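## Task

Same setup: lot numbers sit on the shelf edge under each spot, and numbers can repeat. Bring one cardboard box from a lot 451 spot and one from a lot 434 spot onto the desk, with no part of either box overhanging its edge. Every other cardboard box stays on its original shelf. Skip any lot the storeroom lacks. Falling over or ending tilted fails the task.

## Robot and tools

Robot: a Hello Robot Stretch 3 with a single arm. It has a two-wheel differential base 0.33 m long and 0.34 m wide with a rounded rear, a lift on a vertical mast, and a telescoping arm that reaches out to the robot's RIGHT side. It turns about the point midway between the drive wheels, 0.05 m behind the front edge. The arm only extends sideways, so to move the gripper forward or back you drive the base. With the arm retracted and the wrist folded, a turn sweeps a radius of 0.28 m. An unfolded, level wrist reaches beyond that.

Frames: the base frame has its origin on the floor between the drive wheels, x forward, y left, z up, in metres. The odometry frame is the base frame at the start of the scene. hand_pose is given in the base frame at the point where closed fingertips meet. With the wrist joints at zero, its x axis points up, y points back along the arm toward the mast, and z points to the rear.

Tool move: one action per call. Its optional extra arguments are cameras (a list from head_camera, nav_camera, wrist_camera, all) and blocking (true by default, which waits until everything is at rest; false returns within about 0.5 s while motion continues).
- base: exactly one key. translate_m is a relative drive in metres, -3 to 3, forward positive. rotate_rad is a relative turn in radians, -6.4 to 6.4, left positive. The base cannot move sideways. The offset is measured from the last reported base position, or from the current one if a move was still running.
- joints: a single dictionary of absolute targets by name. lift_m is 0 to 1.1 m. arm_m is extension, 0 to 0.52 m. wrist_yaw_rad is -1.345 to 4.42; 0 points along the arm, positive swings toward the front, and 3.0 is folded. wrist_pitch_rad is -1.57 to 0.451; 0 is level, negative is fingertips down. wrist_roll_rad is -2.911 to 2.918. gripper_m is -0.089 to 0.179, larger meaning wider; the tip gap is this value minus 0.007 near closed and minus 0.025 wide open. head_pan_rad is -3.953 to 1.73; 0 is forward, positive is left, and -1.57 looks along the arm. head_tilt_rad is -1.53 to 0.419, negative looks down.
- speeds: a top speed per key, up to the max. pace: "default" or "max". contact_limits: arm_m, translate_m or rotate_rad take an effort percentage from 1 to 100 at which that motion stops. lift_m takes {"down": n, "up": n}, from 1 to 100; values under about 12 may stop during free motion. Put a limit only beside its own command.
- {"servos": "reboot"} sent alone powers back up any servo that switched itself off.
A call with no action returns the state and images, including the scene number. Any one action lasts at most 15 s and times out after 14 s. The base is slowed to 0.10 m/s and 0.63 rad/s unless lift_m < 0.30, arm_m < 0.03 and wrist_yaw_rad > 2.54.

wait(seconds 0-10, cameras): lets time pass. It returns early once earlier non-blocking moves have come to rest. stop(cameras): brakes all of your running motions. zoom_image(camera, region [x0,y0,x1,y1] pixels, at most 504x504): an enlarged view of that camera's latest image. finished_scene(scene 1 or 2): ends the scene and cannot be undone. Scene 1 is practice.

Results: move reads done or the most severe status. base_status and joint_status report per-motion results: moving, done, off_target (came to rest short and may still be pushing), stopped, contact_stop (that joint goes slack), time_out or torque_fault (old target dropped). An unrequested stop blocks the rest of the calls in that reply. on_its_own lists what happened without being commanded; "held at" is a target, not a reading. motor_effort is a percentage with the peak in brackets, positive toward higher values, and positive wheel effort means forward. lidar_m gives 12 sectors of 30 degrees, counter-clockwise from straight ahead (4th left, 7th behind, 10th right), measured in a plane 0.17 m high; it sees table legs, not tops. wrist_depth_mm and head_depth_mm are 7x7 grids of depth in mm. base_tilt is in degrees. base_odometry comes from the wheels; if turned_by_wheels and turned_by_imu differ by more than 0.15 rad, trust turned_by_imu. The head_camera image arrives rotated and needs a quarter turn clockwise; nav_camera needs a quarter turn counterclockwise. Images may lag the state a little.

Gripping: command a width below the object to squeeze, and at least 0.05 above it to let go. The readings do not confirm that you are holding something.

Cautions: before folding or unfolding the wrist, put lift_m between 0.32 and 0.95, wrist_pitch_rad at -0.4 and roll near 0. Once folded, the lift may go down to 0.25. When wrist_yaw_rad is below -0.4, keep pitch at -0.5 or lower. The wrist, head and base (unless given a limit) have no contact stop, and long hard pushing trips a torque fault. Pushing against something rigid with the gripper above about 0.45 m, or driving while the gripper is snagged, can tip the robot. If base_tilt shows a lean, back the gripper away. Do not drop boxes, release them while moving, or hit furniture hard. Thinking time lets the scene run on.

Each tool is called after "Call:" by a JSON object that holds its "api" and its "payload".

## Session

Call:
{"api": "move", "payload": {"joints": {"head_pan_rad": -1.57, "head_tilt_rad": -0.15}, "pace": "max", "cameras": ["all"]}}

Call:
{"api": "move", "payload": {"joints": {"head_pan_rad": -3.14}, "pace": "max", "cameras": ["nav_camera", "head_camera"]}}

Call:
{"api": "move", "payload": {"joints": {"head_pan_rad": 1.57}, "pace": "max", "cameras": ["nav_camera", "head_camera"]}}

Call:
{"api": "move", "payload": {"joints": {"head_pan_rad": 0}, "pace": "max", "cameras": ["nav_camera", "head_camera"]}}

Scene clock: 2.07 s.
move: done
base_odometry: x=+0.000 y=+0.000 heading=+0.000
turned_by_wheels: +0.000
turned_by_imu: +0.000
base_tilt: forward=-0.4 right=-1.1
lidar_m: 0.72 0.72 0.85 1.53 2.66 1.25 1.01 1.11 1.81 1.62 1.39 0.83
head_depth_mm: 2094 1917 1897 1901 1982 1967 1859 / 2096 2116 2132 2166 2173 2080 1840 / 2031 2051 2086 2120 2186 2190 1814 / 1974 1924 2021 2074 2126 2160 1754 / 1916 1555 1550 1601 1628 1711 1684 / 1860 1783 1922 1961 1986 2011 1711 / 1830 1802 1876 1908 1931 1795 1720
base_status: not commanded
joint_positions: lift_m=+0.374 arm_m=+0.001 wrist_yaw_rad=+3.009 wrist_pitch_rad=-0.462 wrist_roll_rad=+0.000 gripper_m=+0.037 head_pan_rad=-1.578 head_tilt_rad=-0.150
joint_status: all done
measured_speeds: translate_m=+0.000 rotate_rad=+0.000 lift_m=+0.000 arm_m=+0.000 wrist_yaw_rad=+0.000 wrist_pitch_rad=+0.000 wrist_roll_rad=+0.000 head_pan_rad=+0.024 head_tilt_rad=+0.000
motor_effort: left_wheel=-0.7(1.0) right_wheel=+0.1(1.2) lift_m=+22.9(24.0) arm_m=-6.2(6.5) wrist_yaw_rad=-0.3(2.1) wrist_pitch_rad=+1.9(2.1) wrist_roll_rad=-0.3(0.3) gripper_m=+0.5(0.8) head_pan_rad=+3.6(5.1) head_tilt_rad=-2.7(8.1)
hand_pose: x=+0.0076 y=+0.0712 z=+0.3774 quat_wxyz=(+0.207, +0.697, +0.116, +0.676) (m; base frame)
wrist_depth_mm: - 138 - - - 869 - / - 150 - - - 977 - / - 168 921 - - 951 - / 835 762 203 813 808 799 758 / 694 675 211 663 660 668 669 / 605 600 126 570 128 582 576 / 531 540 285 350 506 514 515
pictures: head_camera (sideways), nav_camera (sideways), wrist_camera
camera_calibration:
head_camera: T_world_to_cam=[[-0.0455516, 0.0974217, -0.9942, 1.30993], [0.997096, -0.0563703, -0.051208, 0.0602431], [-0.0610321, -0.993646, -0.0945711, 0.0789741], [0, 0, 0, 1]] pos_world=[0.00442123, -0.0457475, 1.31289]
nav_camera: T_world_to_cam=[[0.0161749, -0.123206, 0.992249, -1.24876], [-0.999865, -0.00477532, 0.0157062, 0.0358357], [0.00280322, -0.99237, -0.123267, 0.113616], [0, 0, 0, 1]] pos_world=[0.055711, -0.0409353, 1.25253]
wrist_camera: T_world_to_cam=[[0.994963, -0.0965217, -0.0270514, 0.016197], [-0.0806635, -0.610724, -0.787724, 0.37395], [0.0595115, 0.785938, -0.615434, 0.342021], [0, 0, 0, 1]] pos_world=[-0.00630544, -0.0388635, 0.505499]

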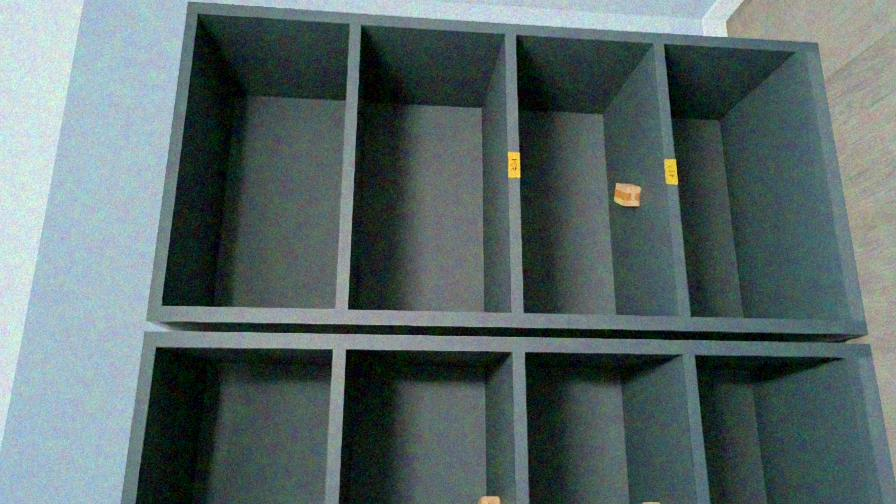

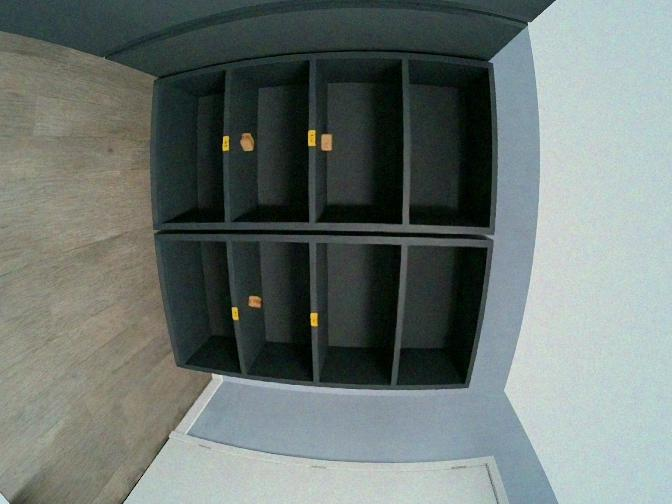

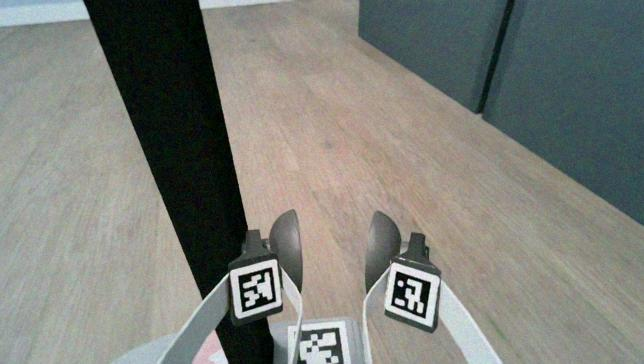

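Scene clock: 4.13 s.
move: done
base_odometry: x=+0.000 y=+0.000 heading=+0.000
turned_by_wheels: +0.000
turned_by_imu: +0.000
base_tilt: forward=-0.4 right=-1.4
lidar_m: 0.72 0.73 0.85 1.53 2.66 1.25 1.01 1.11 1.82 1.63 1.39 0.83
head_depth_mm: 1627 1664 1697 1735 1763 1192 1657 / 1570 1607 1651 1677 1711 1183 1071 / 1532 1558 1599 1634 1649 1178 956 / 1483 1526 1558 1584 1602 1165 908 / 1444 1470 1501 1529 1560 1157 869 / 1405 1430 1459 1486 1505 1153 862 / 1367 1396 1422 1450 1475 1148 827
base_status: not commanded
joint_positions: lift_m=+0.374 arm_m=+0.001 wrist_yaw_rad=+3.009 wrist_pitch_rad=-0.462 wrist_roll_rad=+0.000 gripper_m=+0.037 head_pan_rad=-3.148 head_tilt_rad=-0.150
joint_status: all done
measured_speeds: translate_m=+0.000 rotate_rad=+0.000 lift_m=+0.000 arm_m=+0.000 wrist_yaw_rad=+0.000 wrist_pitch_rad=+0.000 wrist_roll_rad=+0.000 head_pan_rad=+0.024 head_tilt_rad=+0.000
motor_effort: left_wheel=+0.1(0.8) right_wheel=-0.2(1.1) lift_m=+23.7(24.2) arm_m=-9.7(10.1) wrist_yaw_rad=-0.1(1.5) wrist_pitch_rad=+1.9(2.0) wrist_roll_rad=+0.1(0.3) gripper_m=+0.8(0.9) head_pan_rad=+3.6(5.5) head_tilt_rad=-2.5(3.0)
hand_pose: x=+0.0076 y=+0.0712 z=+0.3774 quat_wxyz=(+0.207, +0.697, +0.116, +0.676) (m; base frame)
wrist_depth_mm: - 139 - - - 870 - / - 150 - - - 970 - / - 167 914 - - 936 - / 833 775 204 817 802 799 768 / 700 682 212 663 651 667 670 / 598 595 126 573 129 582 582 / 528 533 287 352 500 510 511
pictures: head_camera (sideways), nav_camera (sideways)
camera_calibration:
head_camera: T_world_to_cam=[[0.0977841, 0.0456111, -0.994162, 1.30903], [-0.0555478, -0.997142, -0.0512114, 0.0666047], [-0.993656, 0.0602311, -0.0949711, 0.0851969], [0, 0, 0, 1]] pos_world=[-0.0396459, 0.00157666, 1.31289]
nav_camera: T_world_to_cam=[[-0.1236, -0.0162696, 0.992199, -1.24785], [-0.00558606, 0.999861, 0.0156994, 0.029751], [-0.992316, -0.00360205, -0.123673, 0.120256], [0, 0, 0, 1]] pos_world=[-0.0347367, -0.0496158, 1.25252]

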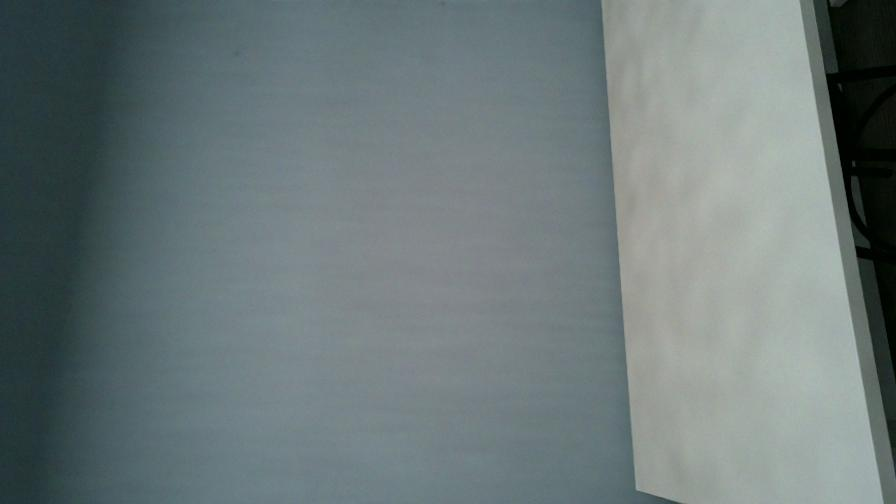

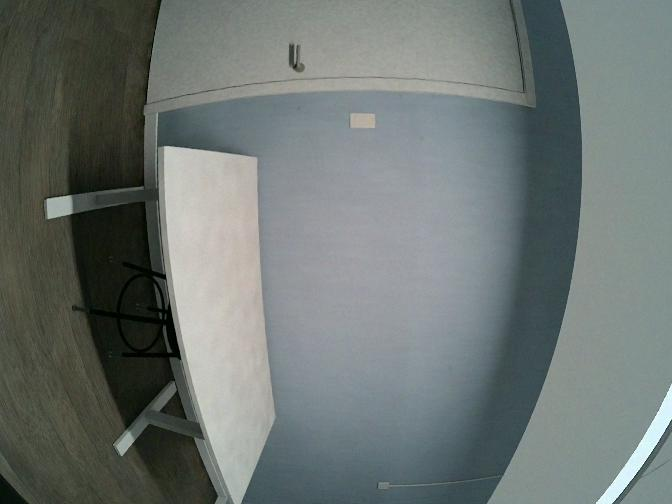

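Scene clock: 7.33 s.
move: done
base_odometry: x=+0.000 y=+0.000 heading=+0.000
turned_by_wheels: +0.000
turned_by_imu: +0.000
base_tilt: forward=-0.4 right=-1.2
lidar_m: 0.72 0.72 0.85 1.53 2.66 1.26 1.01 1.11 1.81 1.63 1.40 0.83
head_depth_mm: 1907 1212 1212 1209 1205 1208 1205 / 2347 1500 1488 1489 1494 1475 1485 / - 2631 2700 2779 2782 2432 1765 / - 2584 2629 2664 2736 2546 1816 / - 2501 2543 2637 2614 2514 1804 / - 2426 2495 2519 2601 2513 1810 / - 2377 2426 2477 2521 2489 1806
base_status: not commanded
joint_positions: lift_m=+0.374 arm_m=+0.001 wrist_yaw_rad=+3.009 wrist_pitch_rad=-0.462 wrist_roll_rad=+0.000 gripper_m=+0.037 head_pan_rad=+1.578 head_tilt_rad=-0.150
joint_status: all done
measured_speeds: translate_m=+0.000 rotate_rad=+0.000 lift_m=+0.000 arm_m=+0.000 wrist_yaw_rad=+0.000 wrist_pitch_rad=+0.000 wrist_roll_rad=+0.000 head_pan_rad=-0.024 head_tilt_rad=+0.000
motor_effort: left_wheel=-0.3(0.8) right_wheel=+0.3(1.1) lift_m=+24.0(24.4) arm_m=-12.8(13.4) wrist_yaw_rad=+0.2(1.6) wrist_pitch_rad=+1.9(2.1) wrist_roll_rad=-0.1(0.3) gripper_m=+0.7(1.1) head_pan_rad=-2.5(7.3) head_tilt_rad=-1.3(2.7)
hand_pose: x=+0.0076 y=+0.0712 z=+0.3774 quat_wxyz=(+0.207, +0.697, +0.116, +0.676) (m; base frame)
wrist_depth_mm: - 139 - - - 870 - / - 151 - - - 970 - / - 167 921 - - 927 - / 844 776 203 810 809 806 751 / 698 667 211 656 647 673 668 / 600 602 126 575 128 581 575 / 527 536 288 356 500 518 510
pictures: head_camera (sideways), nav_camera (sideways)
camera_calibration:
head_camera: T_world_to_cam=[[0.0469774, -0.0971377, -0.994162, 1.30933], [-0.997817, 0.041679, -0.0512225, 0.0723689], [0.0464113, 0.994398, -0.0949677, 0.0788715], [0, 0, 0, 1]] pos_world=[0.00704135, 0.0457397, 1.31289]
nav_camera: T_world_to_cam=[[-0.0179982, 0.123355, 0.992199, -1.2485], [0.999687, 0.0194811, 0.0157121, 0.0236224], [-0.0173909, 0.992171, -0.123667, 0.114276], [0, 0, 0, 1]] pos_world=[-0.0440985, 0.0401678, 1.25252]

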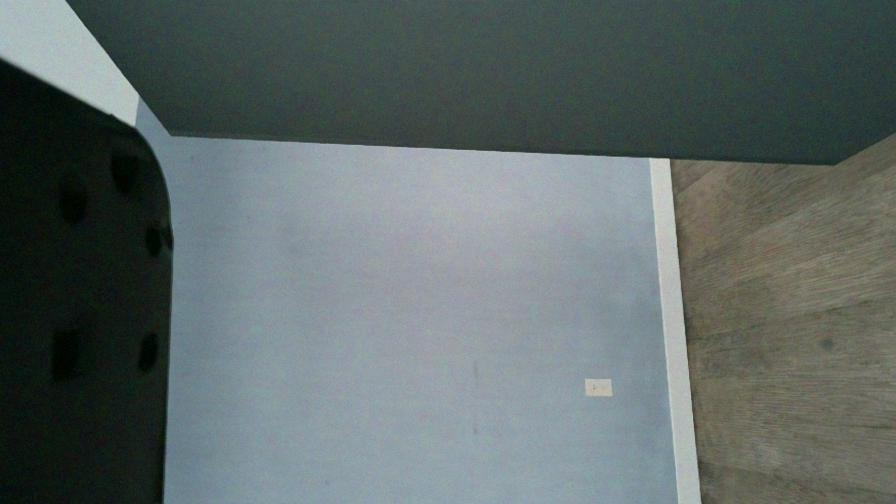

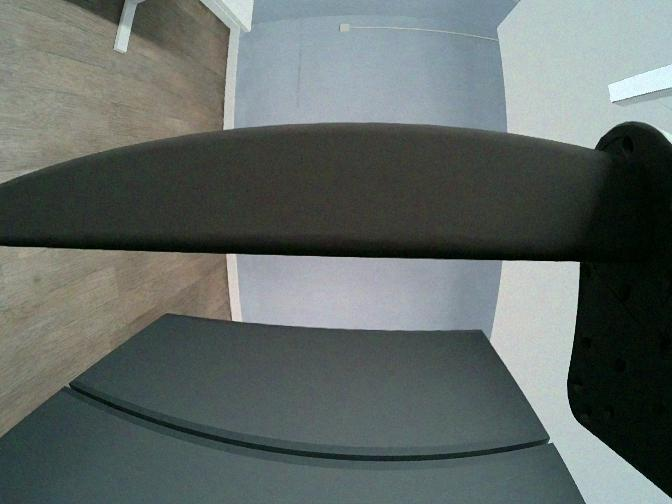

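Scene clock: 9.40 s.
move: done
base_odometry: x=+0.000 y=+0.000 heading=+0.000
turned_by_wheels: +0.000
turned_by_imu: +0.000
base_tilt: forward=-0.5 right=-1.2
lidar_m: 0.72 0.73 0.85 1.53 2.66 1.25 1.01 1.12 1.82 1.62 1.39 0.83
head_depth_mm: 728 745 762 780 797 819 838 / 706 721 738 752 771 788 808 / 682 697 711 728 747 762 781 / 664 680 691 708 723 749 759 / 644 657 671 686 698 715 731 / 626 639 652 664 680 693 708 / 609 621 631 644 659 672 686
base_status: not commanded
joint_positions: lift_m=+0.374 arm_m=+0.001 wrist_yaw_rad=+3.009 wrist_pitch_rad=-0.462 wrist_roll_rad=+0.000 gripper_m=+0.037 head_pan_rad=-0.008 head_tilt_rad=-0.150
joint_status: all done
measured_speeds: translate_m=+0.000 rotate_rad=+0.000 lift_m=+0.000 arm_m=+0.000 wrist_yaw_rad=+0.000 wrist_pitch_rad=+0.000 wrist_roll_rad=+0.000 head_pan_rad=+0.024 head_tilt_rad=+0.000
motor_effort: left_wheel=-0.2(0.7) right_wheel=+0.5(0.9) lift_m=+24.0(24.6) arm_m=-12.8(13.7) wrist_yaw_rad=-0.5(1.8) wrist_pitch_rad=+1.8(2.0) wrist_roll_rad=-0.1(0.3) gripper_m=+0.5(1.1) head_pan_rad=+3.7(4.9) head_tilt_rad=-1.2(3.0)
hand_pose: x=+0.0076 y=+0.0712 z=+0.3774 quat_wxyz=(+0.207, +0.697, +0.116, +0.676) (m; base frame)
wrist_depth_mm: - 138 - - - 863 - / - 151 - - - 978 - / - 167 928 - - 939 - / 825 767 203 807 816 798 769 / 701 673 211 672 659 670 664 / 604 595 126 572 129 582 576 / 531 541 288 355 504 512 510
pictures: head_camera (sideways), nav_camera (sideways)
camera_calibration:
head_camera: T_world_to_cam=[[-0.09786, -0.0454526, -0.994162, 1.31022], [0.0571564, 0.997051, -0.0512109, 0.0659465], [0.993558, -0.0618342, -0.0949735, 0.0730729], [0, 0, 0, 1]] pos_world=[0.0518465, -0.00168077, 1.31289]
nav_camera: T_world_to_cam=[[0.123624, 0.0160714, 0.992199, -1.24936], [0.00397527, -0.999869, 0.0157003, 0.0297477], [0.992321, 0.00200332, -0.123671, 0.10813], [0, 0, 0, 1]] pos_world=[0.047033, 0.0496062, 1.25252]

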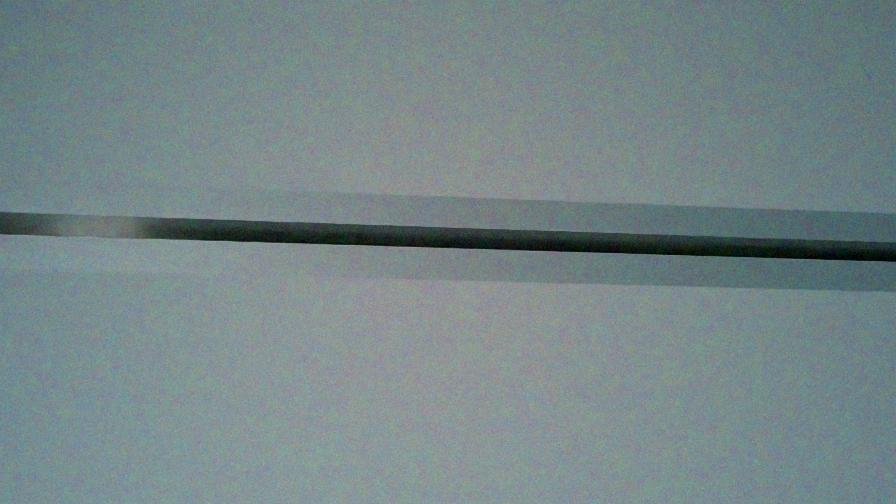

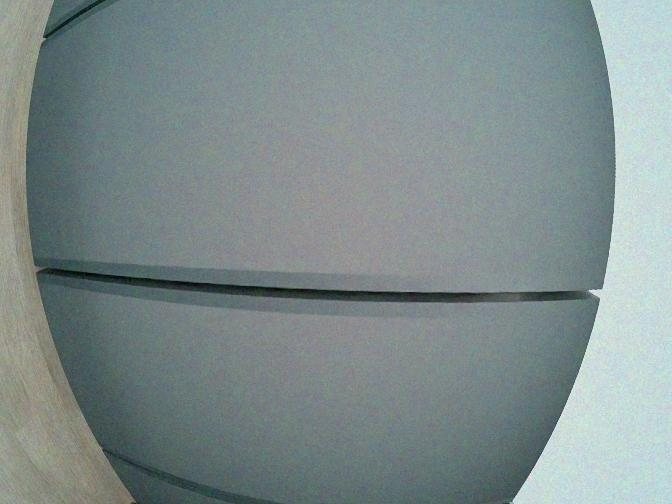

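Call:
{"api": "move", "payload": {"joints": {"head_pan_rad": -0.8, "head_tilt_rad": -0.3}, "pace": "max", "cameras": ["nav_camera"]}}

Call:
{"api": "move", "payload": {"joints": {"head_pan_rad": 0.8}, "pace": "max", "cameras": ["nav_camera"]}}

Call:
{"api": "move", "payload": {"joints": {"head_pan_rad": -2.4, "head_tilt_rad": -0.4}, "pace": "max", "cameras": ["nav_camera", "head_camera"]}}

Call:
{"api": "move", "payload": {"joints": {"head_pan_rad": -1.57, "head_tilt_rad": -0.4}, "pace": "max", "cameras": ["nav_camera", "head_camera"]}}

Call:
{"api": "zoom_image", "payload": {"camera": "head_camera", "region": [250, 0, 750, 300]}}

Call:
{"api": "zoom_image", "payload": {"camera": "head_camera", "region": [300, 250, 700, 504]}}

Scene clock: 28.73 s.
move: done
base_odometry: x=+0.000 y=+0.000 heading=+0.000
turned_by_wheels: +0.000
turned_by_imu: +0.000
base_tilt: forward=-0.3 right=-1.2
lidar_m: 0.72 0.73 0.85 1.53 2.66 1.25 1.01 1.11 1.81 1.63 1.39 0.83
head_depth_mm: 1666 1808 1890 1961 1894 1941 1556 / 1688 1866 1969 2055 2009 1911 1549 / 1537 1581 1675 1792 1895 1916 1546 / 1264 1339 1426 1516 1622 1742 1531 / 1073 1121 1180 1240 1315 1397 1432 / 928 965 1008 1049 1102 1160 1225 / 817 846 879 911 952 991 1043
base_status: not commanded
joint_positions: lift_m=+0.374 arm_m=+0.001 wrist_yaw_rad=+3.009 wrist_pitch_rad=-0.462 wrist_roll_rad=+0.000 gripper_m=+0.037 head_pan_rad=-0.818 head_tilt_rad=-0.303
joint_status: all done
measured_speeds: all 0
motor_effort: left_wheel=+0.1(0.8) right_wheel=+0.7(1.2) lift_m=+24.2(25.0) arm_m=-12.3(13.1) wrist_yaw_rad=+0.3(1.5) wrist_pitch_rad=+1.8(2.0) wrist_roll_rad=+0.0(0.3) gripper_m=+0.7(0.8) head_pan_rad=+0.5(5.1) head_tilt_rad=-2.2(6.2)
hand_pose: x=+0.0076 y=+0.0712 z=+0.3774 quat_wxyz=(+0.207, +0.697, +0.116, +0.676) (m; base frame)
wrist_depth_mm: - 138 - - - 849 - / - 150 - - - 979 - / - 167 936 - - 961 - / 843 773 204 817 808 789 769 / 699 674 212 665 659 671 661 / 598 599 126 572 129 582 579 / 530 538 287 356 502 517 507
pictures: nav_camera (sideways)
camera_calibration:
nav_camera: T_world_to_cam=[[0.199176, -0.187736, 0.961813, -1.21007], [-0.719975, -0.693866, 0.0136602, 0.0368122], [0.664804, -0.695202, -0.273367, 0.304995], [0, 0, 0, 1]] pos_world=[0.064759, 0.0104025, 1.24673]

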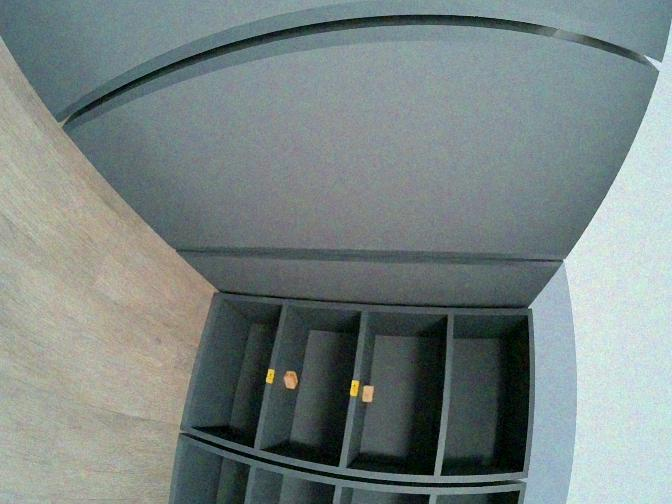

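Scene clock: 29.77 s.
move: done
base_odometry: x=+0.000 y=+0.000 heading=+0.000
turned_by_wheels: +0.000
turned_by_imu: +0.000
base_tilt: forward=-0.2 right=-1.2
lidar_m: 0.73 0.72 0.85 1.53 2.66 1.26 1.01 1.11 1.81 1.63 1.39 0.83
head_depth_mm: 610 631 654 680 706 737 767 / 646 671 697 724 757 790 826 / 687 717 745 777 812 851 896 / 733 766 797 840 882 928 978 / 787 824 867 912 959 1013 1072 / 855 896 949 1004 1060 1118 1201 / 922 973 1030 1094 1167 1254 1347
base_status: not commanded
joint_positions: lift_m=+0.374 arm_m=+0.001 wrist_yaw_rad=+3.009 wrist_pitch_rad=-0.462 wrist_roll_rad=+0.000 gripper_m=+0.037 head_pan_rad=+0.837 head_tilt_rad=-0.303
joint_status: all done
measured_speeds: all 0
motor_effort: left_wheel=-0.3(0.8) right_wheel=+0.5(1.3) lift_m=+23.8(24.9) arm_m=-12.8(13.5) wrist_yaw_rad=-0.3(1.7) wrist_pitch_rad=+1.8(2.1) wrist_roll_rad=-0.3(0.3) gripper_m=+0.7(1.0) head_pan_rad=-3.0(6.0) head_tilt_rad=-0.1(2.2)
hand_pose: x=+0.0076 y=+0.0712 z=+0.3774 quat_wxyz=(+0.207, +0.697, +0.116, +0.676) (m; base frame)
wrist_depth_mm: - 138 - - - 862 - / - 150 - - - 975 - / - 167 914 - - 944 - / 826 767 203 803 798 788 777 / 700 683 211 665 657 673 667 / 605 592 126 569 129 579 579 / 526 539 287 355 501 510 506
pictures: nav_camera (sideways)
camera_calibration:
nav_camera: T_world_to_cam=[[0.170377, 0.214206, 0.961815, -1.2099], [0.751803, -0.659246, 0.0136458, 0.0277636], [0.636996, 0.72077, -0.273361, 0.305147], [0, 0, 0, 1]] pos_world=[-0.00911205, 0.0575289, 1.24673]

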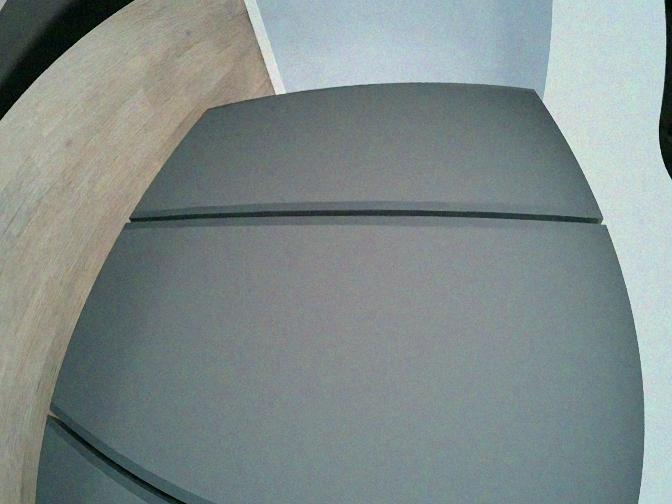

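Scene clock: 32.43 s.
move: done
base_odometry: x=+0.000 y=+0.000 heading=+0.000
turned_by_wheels: +0.000
turned_by_imu: +0.000
base_tilt: forward=-0.4 right=-1.1
lidar_m: 0.72 0.73 0.85 1.53 2.66 1.26 1.01 1.12 1.81 1.63 1.39 0.83
head_depth_mm: 1291 1363 1436 1518 1118 923 1344 / 1348 1423 1510 1596 1701 1731 1419 / 1417 1484 1572 1675 1797 1786 1416 / 1483 1567 1667 1787 1927 1775 1406 / 1560 1649 1777 1910 2070 1767 1394 / 1651 1766 1898 2077 2144 1756 1396 / 1783 1908 2059 2209 2311 1740 1389
base_status: not commanded
joint_positions: lift_m=+0.374 arm_m=+0.001 wrist_yaw_rad=+3.009 wrist_pitch_rad=-0.462 wrist_roll_rad=+0.000 gripper_m=+0.037 head_pan_rad=-2.408 head_tilt_rad=-0.400
joint_status: all done
measured_speeds: translate_m=+0.000 rotate_rad=+0.000 lift_m=+0.000 arm_m=+0.000 wrist_yaw_rad=+0.000 wrist_pitch_rad=+0.000 wrist_roll_rad=+0.000 head_pan_rad=+0.024 head_tilt_rad=+0.000
motor_effort: left_wheel=-0.1(0.8) right_wheel=+0.6(1.2) lift_m=+24.4(25.3) arm_m=-12.2(13.4) wrist_yaw_rad=-0.6(1.6) wrist_pitch_rad=+2.0(2.0) wrist_roll_rad=+0.1(0.5) gripper_m=+0.2(1.0) head_pan_rad=+3.0(5.6) head_tilt_rad=-2.6(8.0)
hand_pose: x=+0.0076 y=+0.0712 z=+0.3774 quat_wxyz=(+0.207, +0.697, +0.116, +0.676) (m; base frame)
wrist_depth_mm: - 139 - - - 864 - / - 150 - - - 964 - / - 167 921 - - 940 - / 841 759 203 816 814 795 751 / 698 669 212 661 655 668 667 / 610 600 126 577 129 580 584 / 532 538 287 352 503 509 512
pictures: head_camera (sideways), nav_camera (sideways)
camera_calibration:
head_camera: T_world_to_cam=[[0.222126, 0.262529, -0.939009, 1.23611], [0.641952, -0.764249, -0.0618129, 0.0762391], [-0.733865, -0.589069, -0.33829, 0.40033], [0, 0, 0, 1]] pos_world=[-0.0297258, -0.0304264, 1.30086]
nav_camera: T_world_to_cam=[[-0.259979, -0.257281, 0.930708, -1.16663], [-0.680957, 0.732221, 0.012197, 0.0384051], [-0.684622, -0.630602, -0.36556, 0.433199], [0, 0, 0, 1]] pos_world=[0.0194299, -0.0550974, 1.24369]

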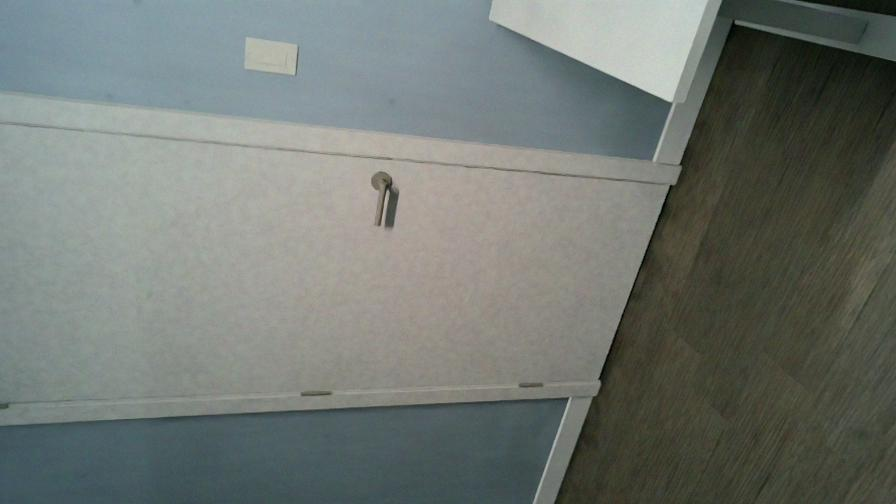

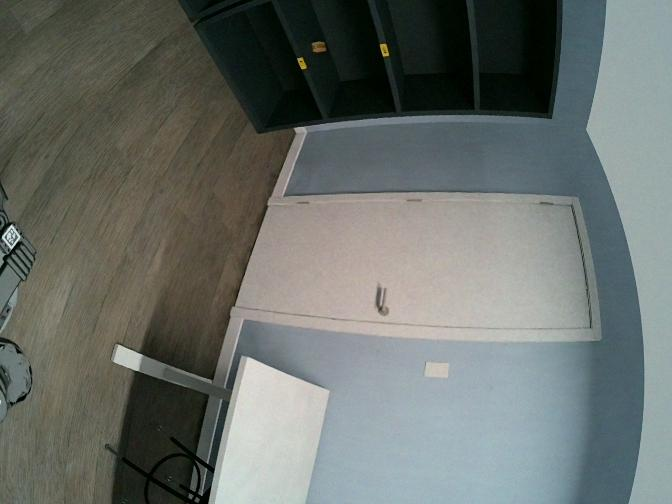

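Scene clock: 33.30 s.
move: done
base_odometry: x=+0.000 y=+0.000 heading=+0.000
turned_by_wheels: +0.000
turned_by_imu: +0.000
base_tilt: forward=-0.3 right=-1.2
lidar_m: 0.72 0.73 0.85 1.53 2.66 1.26 1.01 1.11 1.81 1.62 1.39 0.83
head_depth_mm: 1827 1837 1932 1956 2146 1811 1427 / 1880 1970 2113 2191 2252 1791 1417 / 1822 1958 2044 2162 2276 1778 1411 / 1795 1896 2008 2123 2267 1778 1405 / 1485 1540 1645 1773 1879 1766 1401 / 1714 1818 1892 2025 2123 1752 1397 / 1684 1781 1841 1979 2122 1751 1382
base_status: not commanded
joint_positions: lift_m=+0.374 arm_m=+0.001 wrist_yaw_rad=+3.009 wrist_pitch_rad=-0.462 wrist_roll_rad=+0.000 gripper_m=+0.037 head_pan_rad=-1.547 head_tilt_rad=-0.400
joint_status: all done
measured_speeds: all 0
motor_effort: left_wheel=-0.2(0.6) right_wheel=+0.6(0.9) lift_m=+24.5(25.5) arm_m=-12.5(13.0) wrist_yaw_rad=-0.9(1.5) wrist_pitch_rad=+1.9(2.0) wrist_roll_rad=+0.1(0.2) gripper_m=+0.6(0.9) head_pan_rad=-1.1(4.8) head_tilt_rad=-2.4(6.8)
hand_pose: x=+0.0076 y=+0.0712 z=+0.3774 quat_wxyz=(+0.207, +0.697, +0.116, +0.676) (m; base frame)
wrist_depth_mm: - 138 - - - 862 - / - 151 - - - 969 - / - 167 920 - - 939 - / 834 771 203 800 806 804 757 / 697 674 211 661 661 669 668 / 606 588 126 571 129 577 587 / 528 538 286 354 508 510 504
pictures: head_camera (sideways), nav_camera (sideways)
camera_calibration:
head_camera: T_world_to_cam=[[-0.054352, 0.33955, -0.939016, 1.23782], [0.998022, -0.0112678, -0.0618418, 0.0740509], [-0.031579, -0.940521, -0.338266, 0.395987], [0, 0, 0, 1]] pos_world=[0.0058783, -0.0470319, 1.30086]
nav_camera: T_world_to_cam=[[0.025665, -0.364876, 0.930702, -1.16838], [-0.999157, -0.0392006, 0.0121844, 0.0403708], [0.0320383, -0.930231, -0.365575, 0.428823], [0, 0, 0, 1]] pos_world=[0.0565844, -0.0258262, 1.24369]

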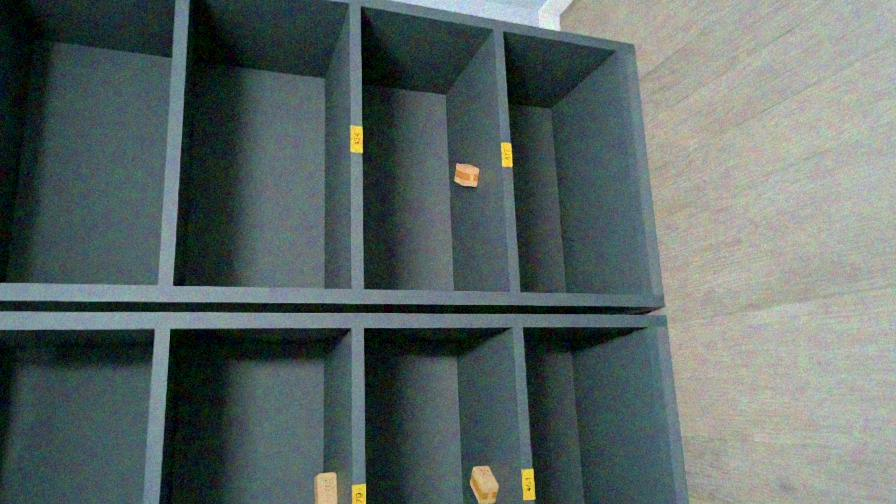

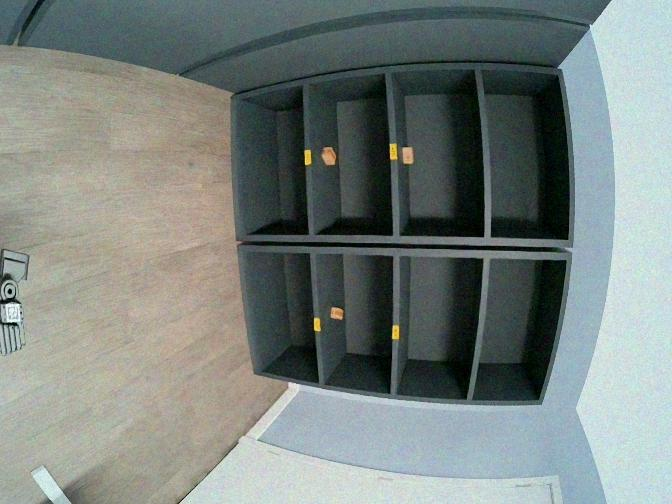

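Scaled by 1.008 from the camera's 896x504 image, which has a finer 1280x720 frame.

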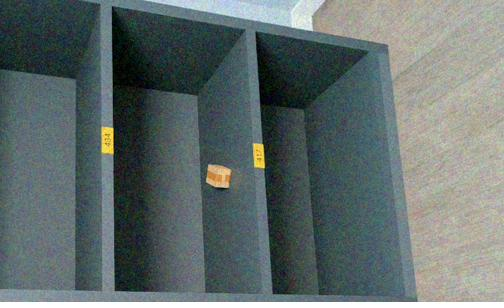

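Scaled by 1.260 from the camera's 896x504 image, which has a finer 1280x720 frame.

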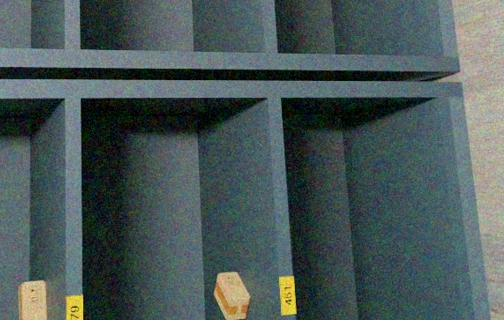

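Call:
{"api": "move", "payload": {"joints": {"head_pan_rad": -1.3, "head_tilt_rad": -0.4}, "pace": "max", "cameras": ["head_camera"]}}

Call:
{"api": "zoom_image", "payload": {"camera": "head_camera", "region": [480, 260, 600, 360]}}

Call:
{"api": "zoom_image", "payload": {"camera": "head_camera", "region": [300, 260, 420, 360]}}

Scene clock: 43.07 s.
move: done
base_odometry: x=+0.000 y=+0.000 heading=+0.000
turned_by_wheels: +0.000
turned_by_imu: +0.000
base_tilt: forward=-0.2 right=-1.3
lidar_m: 0.72 0.72 0.85 1.53 2.66 1.26 1.01 1.11 1.81 1.63 1.39 0.83
head_depth_mm: 1739 1810 1950 2070 2212 1813 1437 / 1413 1567 1916 2063 2211 1789 1432 / 1725 1810 1753 1763 1864 1788 1412 / 1750 1856 1941 2062 2157 1776 1394 / 1746 1870 1926 2088 2140 1761 1398 / 1756 1858 1959 2058 2228 1758 1398 / 1679 1711 1672 1790 1848 1744 1389
base_status: not commanded
joint_positions: lift_m=+0.374 arm_m=+0.001 wrist_yaw_rad=+3.009 wrist_pitch_rad=-0.462 wrist_roll_rad=+0.000 gripper_m=+0.037 head_pan_rad=-1.299 head_tilt_rad=-0.400
joint_status: all done
measured_speeds: all 0
motor_effort: left_wheel=-0.5(0.6) right_wheel=-0.2(1.0) lift_m=+25.3(25.7) arm_m=-12.2(12.9) wrist_yaw_rad=-1.2(1.3) wrist_pitch_rad=+1.9(2.0) wrist_roll_rad=-0.1(0.3) gripper_m=+0.6(0.8) head_pan_rad=+3.2(4.3) head_tilt_rad=-0.9(4.1)
hand_pose: x=+0.0076 y=+0.0712 z=+0.3774 quat_wxyz=(+0.207, +0.697, +0.116, +0.676) (m; base frame)
wrist_depth_mm: - 138 - - - 861 - / - 150 - - - 974 - / - 167 921 - - 932 - / 819 769 204 798 809 792 753 / 704 672 210 661 658 677 671 / 597 596 126 569 128 579 579 / 526 543 289 354 500 509 511
pictures: head_camera (sideways)
camera_calibration:
head_camera: T_world_to_cam=[[-0.13595, 0.315863, -0.939014, 1.23832], [0.970298, 0.233884, -0.0618066, 0.0741365], [0.200098, -0.919527, -0.338278, 0.394567], [0, 0, 0, 1]] pos_world=[0.0174641, -0.0456647, 1.30086]

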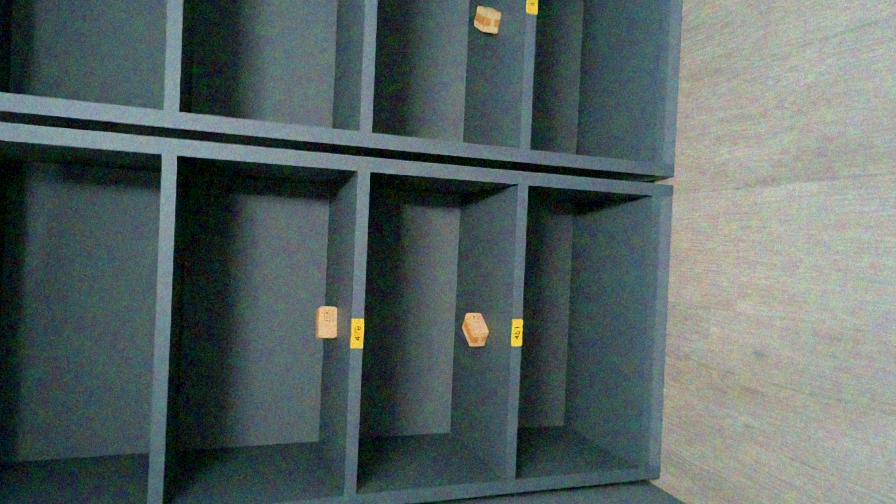

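Scaled by 4.200 from the camera's 896x504 image, which has a finer 1280x720 frame.

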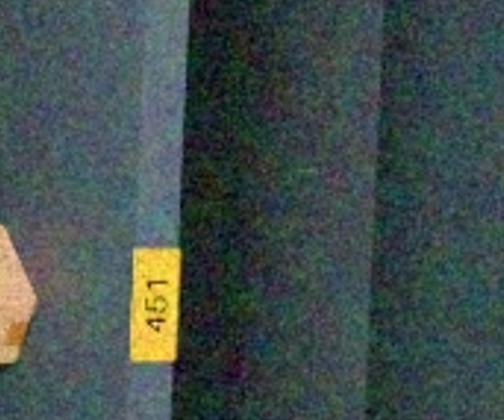

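Scaled by 4.200 from the camera's 896x504 image, which has a finer 1280x720 frame.

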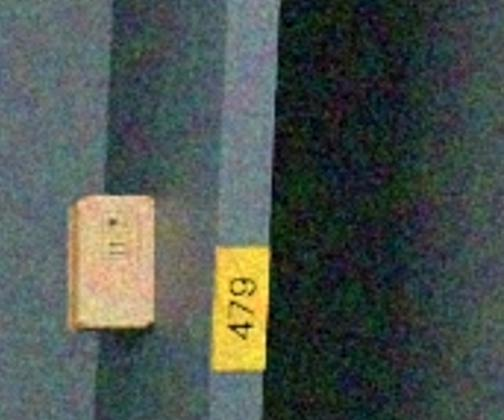

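Call:
{"api": "move", "payload": {"base": {"rotate_rad": -1.09}}}

Call:
{"api": "move", "payload": {"base": {"translate_m": 0.95}}}

Call:
{"api": "move", "payload": {"base": {"rotate_rad": 1.35}, "joints": {"head_pan_rad": -1.57, "head_tilt_rad": -0.75, "lift_m": 0.6}, "cameras": ["all"]}}

Scene clock: 120.63 s.
move: done
base_odometry: x=+0.000 y=+0.000 heading=-1.090
turned_by_wheels: -1.090
turned_by_imu: -1.071
base_tilt: forward=-0.3 right=-1.3
lidar_m: 1.46 0.84 0.73 0.73 0.84 1.44 2.66 1.26 1.01 1.11 1.78 1.63
head_depth_mm: 1302 1364 1443 1516 1547 917 1391 / 1351 1419 1509 1599 1706 1755 1417 / 1428 1490 1587 1702 1809 1786 1418 / 1503 1591 1690 1805 1941 1763 1408 / 1585 1692 1811 1949 2091 1751 1393 / 1694 1801 1959 2100 2241 1747 1393 / 1829 1970 2128 2294 2347 1746 1387
base_status: done
joint_positions: lift_m=+0.374 arm_m=+0.001 wrist_yaw_rad=+3.009 wrist_pitch_rad=-0.462 wrist_roll_rad=+0.000 gripper_m=+0.037 head_pan_rad=-1.299 head_tilt_rad=-0.400
joint_status: not commanded
measured_speeds: all 0
motor_effort: left_wheel=+9.0(11.6) right_wheel=-10.1(13.1) lift_m=+25.2(26.2) arm_m=-13.1(13.5) wrist_yaw_rad=-0.5(1.5) wrist_pitch_rad=+2.0(2.1) wrist_roll_rad=+0.2(0.3) gripper_m=+0.5(1.0) head_pan_rad=+0.9(2.6) head_tilt_rad=+0.0(1.6)
hand_pose: x=+0.0076 y=+0.0712 z=+0.3774 quat_wxyz=(+0.207, +0.697, +0.116, +0.676) (m; base frame)
wrist_depth_mm: - 139 - - - - - / - 150 161 - - - - / - 167 175 - - - - / 834 777 203 806 803 793 771 / 700 671 212 664 656 680 661 / 599 603 126 572 128 580 574 / 525 536 288 357 502 512 508
pictures: none

Scene clock: 131.27 s.
move: done
base_odometry: x=+0.440 y=-0.842 heading=-1.090
turned_by_wheels: +0.000
turned_by_imu: +0.000
base_tilt: forward=-0.3 right=-1.1
lidar_m: 0.85 0.56 0.49 0.49 0.56 0.97 3.54 1.62 1.78 1.52 0.82 0.83
head_depth_mm: 1489 1570 1644 1746 1848 1803 1423 / 1571 1658 1755 1861 1958 1789 1415 / 1655 1753 1863 1992 2096 1769 1411 / 1310 1383 1466 1616 1739 1735 1402 / 1386 1474 1539 1694 1569 1667 1409 / 1425 1499 1542 1660 1381 1540 1338 / 1248 1318 1379 1054 1397 1116 1272
base_status: done
joint_positions: lift_m=+0.374 arm_m=+0.001 wrist_yaw_rad=+3.009 wrist_pitch_rad=-0.462 wrist_roll_rad=+0.000 gripper_m=+0.037 head_pan_rad=-1.300 head_tilt_rad=-0.400
joint_status: not commanded
measured_speeds: all 0
motor_effort: left_wheel=+3.4(13.1) right_wheel=+6.6(10.7) lift_m=+27.0(27.2) arm_m=-11.7(13.8) wrist_yaw_rad=-0.1(2.1) wrist_pitch_rad=+1.9(2.1) wrist_roll_rad=+0.0(0.4) gripper_m=+0.7(1.1) head_pan_rad=-3.1(3.8) head_tilt_rad=+4.6(5.2)
hand_pose: x=+0.0076 y=+0.0712 z=+0.3774 quat_wxyz=(+0.207, +0.697, +0.116, +0.676) (m; base frame)
wrist_depth_mm: - 139 - - - - 446 / - 150 161 - - - 472 / 738 167 175 - - - 534 / 794 190 192 - - 615 - / 701 667 211 640 634 663 638 / 600 599 126 575 128 571 583 / 531 536 287 354 504 511 508
pictures: none

Scene clock: 134.53 s.
move: done
base_odometry: x=+0.440 y=-0.842 heading=+0.260
turned_by_wheels: +1.350
turned_by_imu: +1.327
base_tilt: forward=-0.3 right=-1.1
lidar_m: 0.48 0.51 0.70 2.09 1.77 1.61 1.78 1.53 0.82 1.16 0.67 0.50
head_depth_mm: 950 952 1068 1122 1073 1273 1166 / 955 941 1229 1185 1397 1300 1160 / 956 919 1231 1175 1401 1297 1152 / 958 849 1236 1128 1420 1304 1146 / 961 895 1239 1160 1409 1299 1144 / 968 877 1244 1144 1404 1293 1136 / 967 862 1107 1102 1181 1286 1130
base_status: done
joint_positions: lift_m=+0.600 arm_m=+0.001 wrist_yaw_rad=+3.009 wrist_pitch_rad=-0.462 wrist_roll_rad=+0.000 gripper_m=+0.037 head_pan_rad=-1.571 head_tilt_rad=-0.752
joint_status: all done
measured_speeds: all 0
motor_effort: left_wheel=-8.5(12.5) right_wheel=+8.2(11.6) lift_m=+29.2(33.8) arm_m=-12.4(13.6) wrist_yaw_rad=+1.2(1.5) wrist_pitch_rad=+2.0(2.1) wrist_roll_rad=+0.2(0.3) gripper_m=+0.2(0.8) head_pan_rad=+3.2(4.7) head_tilt_rad=-2.0(7.0)
hand_pose: x=+0.0076 y=+0.0711 z=+0.6028 quat_wxyz=(+0.208, +0.697, +0.116, +0.676) (m; base frame)
wrist_depth_mm: - 138 - - - - - / - 151 - - - - - / - 168 - - - - - / - - 204 - - - - / - - 211 953 953 971 - / 874 873 126 835 129 832 - / 743 745 287 744 730 736 -
pictures: head_camera (sideways), nav_camera (sideways), wrist_camera
camera_calibration:
head_camera: T_world_to_cam=[[-0.0463202, 0.643192, -0.764302, 1.00996], [0.997486, -0.0112887, -0.069952, 0.0846197], [-0.0536206, -0.765622, -0.641053, 0.790103], [0, 0, 0, 1]] pos_world=[0.00474008, -0.0437199, 1.28433]
nav_camera: T_world_to_cam=[[0.0171187, -0.663504, 0.747977, -0.930028], [-0.999801, -0.0189888, 0.00603779, 0.0483731], [0.0101971, -0.747932, -0.663697, 0.816809], [0, 0, 0, 1]] pos_world=[0.0559553, -0.00524043, 1.23746]
wrist_camera: T_world_to_cam=[[0.994956, -0.0965949, -0.0270617, 0.0223017], [-0.0807546, -0.611221, -0.78733, 0.551275], [0.0595114, 0.785544, -0.615938, 0.481154], [0, 0, 0, 1]] pos_world=[-0.00630538, -0.0388626, 0.730999]

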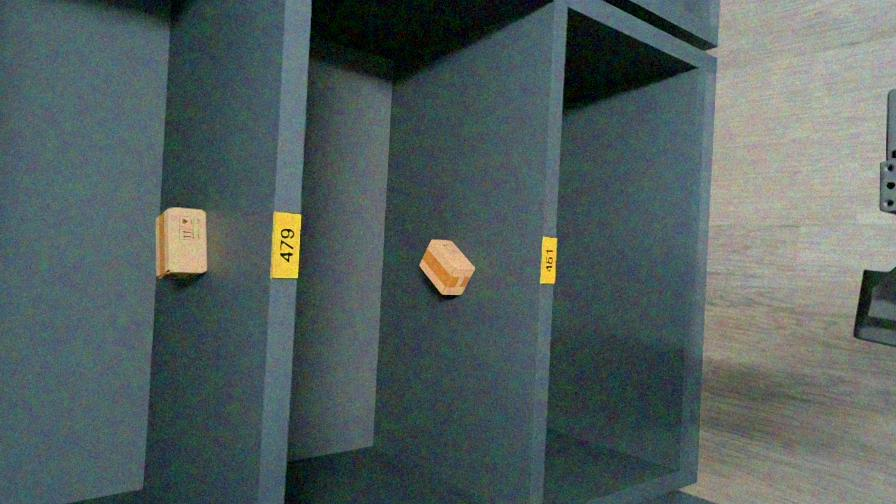

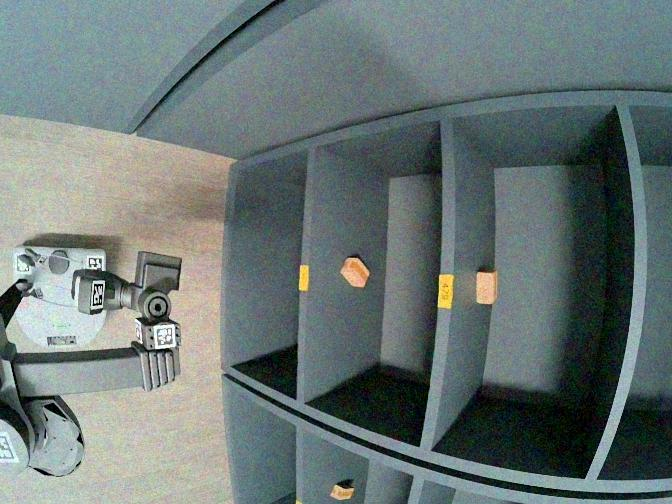

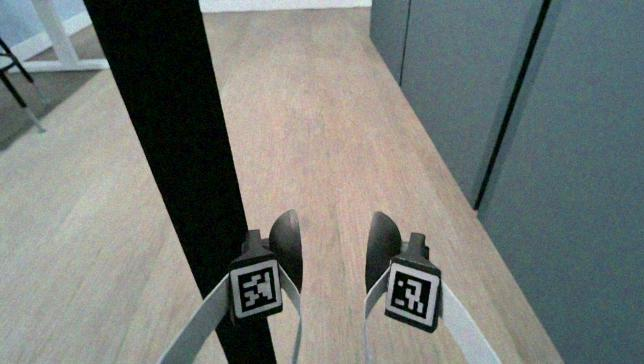

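Call:
{"api": "zoom_image", "payload": {"camera": "head_camera", "region": [387, 217, 507, 317]}}

Scaled by 4.200 from the camera's 896x504 image, which has a finer 1280x720 frame.

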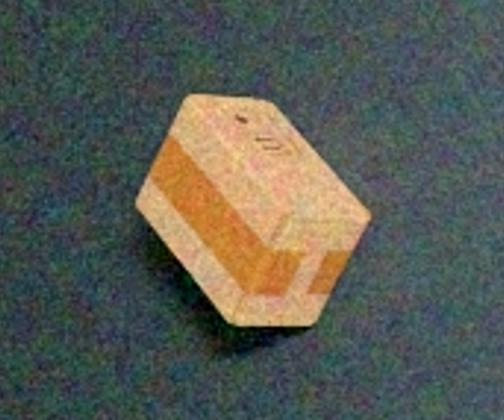

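Call:
{"api": "move", "payload": {"joints": {"lift_m": 0.7, "wrist_yaw_rad": 0.0, "gripper_m": 0.15, "wrist_pitch_rad": -0.45}}}

Call:
{"api": "move", "payload": {"joints": {"wrist_yaw_rad": -0.66, "wrist_pitch_rad": -0.7}, "cameras": ["nav_camera", "wrist_camera"]}}

Scene clock: 206.03 s.
move: done
base_odometry: x=+0.440 y=-0.842 heading=+0.260
turned_by_wheels: +0.000
turned_by_imu: +0.000
base_tilt: forward=-0.2 right=-1.3
lidar_m: 0.49 0.51 0.71 2.08 1.77 1.62 1.78 1.53 0.82 1.16 0.67 0.50
head_depth_mm: 952 957 1071 1116 1074 1282 1163 / 952 942 1227 1182 1397 1306 334 / 956 924 1228 1181 1398 1290 353 / 956 852 1236 1129 1416 1285 422 / 960 899 1236 1162 1406 1261 1129 / 960 882 1241 1151 1403 1293 1141 / 967 869 1109 1101 1176 1283 1135
base_status: not commanded
joint_positions: lift_m=+0.700 arm_m=+0.001 wrist_yaw_rad=+0.003 wrist_pitch_rad=-0.463 wrist_roll_rad=+0.000 gripper_m=+0.150 head_pan_rad=-1.570 head_tilt_rad=-0.750
joint_status: all done
measured_speeds: all 0
motor_effort: left_wheel=-8.0(8.8) right_wheel=+8.9(10.0) lift_m=+27.7(34.9) arm_m=-11.6(12.7) wrist_yaw_rad=-3.6(6.7) wrist_pitch_rad=+1.9(4.6) wrist_roll_rad=-0.3(0.3) gripper_m=+0.8(80.9) head_pan_rad=+3.3(4.1) head_tilt_rad=+2.1(3.7)
hand_pose: x=-0.0208 y=-0.3640 z=+0.7027 quat_wxyz=(+0.689, +0.164, -0.688, -0.161) (m; base frame)
wrist_depth_mm: - - - - - - - / - - - 668 - - - / - - - - - - 577 / - - - - - - 535 / - 145 - - - 142 616 / - 125 - - - 124 116 / - 808 846 825 828 805 111
pictures: none

Scene clock: 207.30 s.
move: done
base_odometry: x=+0.440 y=-0.842 heading=+0.260
turned_by_wheels: +0.000
turned_by_imu: +0.000
base_tilt: forward=-0.3 right=-1.1
lidar_m: 0.49 0.51 0.70 2.08 1.77 1.61 1.78 1.53 0.82 1.16 0.67 0.50
head_depth_mm: 954 959 1067 1115 1069 1279 1163 / 953 942 1214 1189 1399 1301 334 / 956 928 1230 1181 1389 1302 353 / 959 853 1231 1131 1392 1302 1145 / 959 901 1238 1159 1411 1294 1145 / 963 884 1248 1152 1399 1290 1135 / 965 871 1106 1106 1174 1290 1137
base_status: not commanded
joint_positions: lift_m=+0.700 arm_m=+0.001 wrist_yaw_rad=-0.657 wrist_pitch_rad=-0.708 wrist_roll_rad=+0.000 gripper_m=+0.150 head_pan_rad=-1.570 head_tilt_rad=-0.750
joint_status: all done
measured_speeds: all 0
motor_effort: left_wheel=-8.2(8.6) right_wheel=+9.2(9.5) lift_m=+24.0(27.7) arm_m=-11.2(12.5) wrist_yaw_rad=-3.5(6.9) wrist_pitch_rad=+1.0(4.0) wrist_roll_rad=-0.1(0.3) gripper_m=+0.6(1.1) head_pan_rad=+3.3(4.4) head_tilt_rad=+2.7(3.2)
hand_pose: x=-0.1308 y=-0.2871 z=+0.6537 quat_wxyz=(+0.549, +0.019, -0.707, -0.446) (m; base frame)
wrist_depth_mm: 522 - - 609 - - - / - - - 707 - - - / - - - 920 - - - / - - - 975 - - 969 / - 146 879 898 888 894 893 / - 125 834 820 811 124 791 / 112 752 752 753 736 716 114
pictures: nav_camera (sideways), wrist_camera
camera_calibration:
nav_camera: T_world_to_cam=[[0.017655, -0.662005, 0.749291, -0.931756], [-0.999786, -0.0197789, 0.00608237, 0.0483141], [0.0107936, -0.749238, -0.662212, 0.814855], [0, 0, 0, 1]] pos_world=[0.0559587, -0.00535082, 1.23747]
wrist_camera: T_world_to_cam=[[-0.8081, 0.588014, -0.0348412, 0.0926091], [0.481743, 0.625699, -0.613534, 0.676302], [-0.338967, -0.512581, -0.788899, 0.490399], [0, 0, 0, 1]] pos_world=[-0.0847371, -0.226247, 0.805036]

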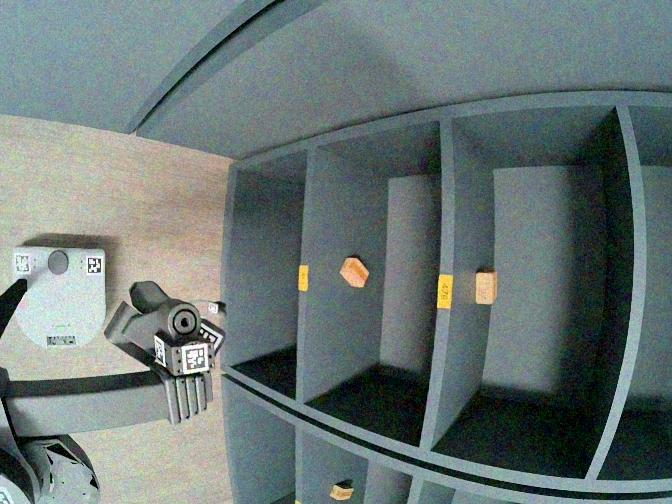

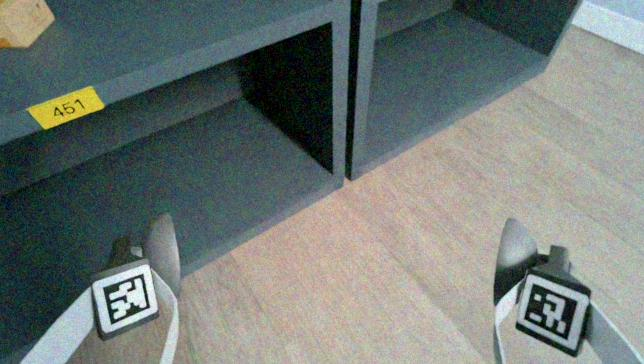

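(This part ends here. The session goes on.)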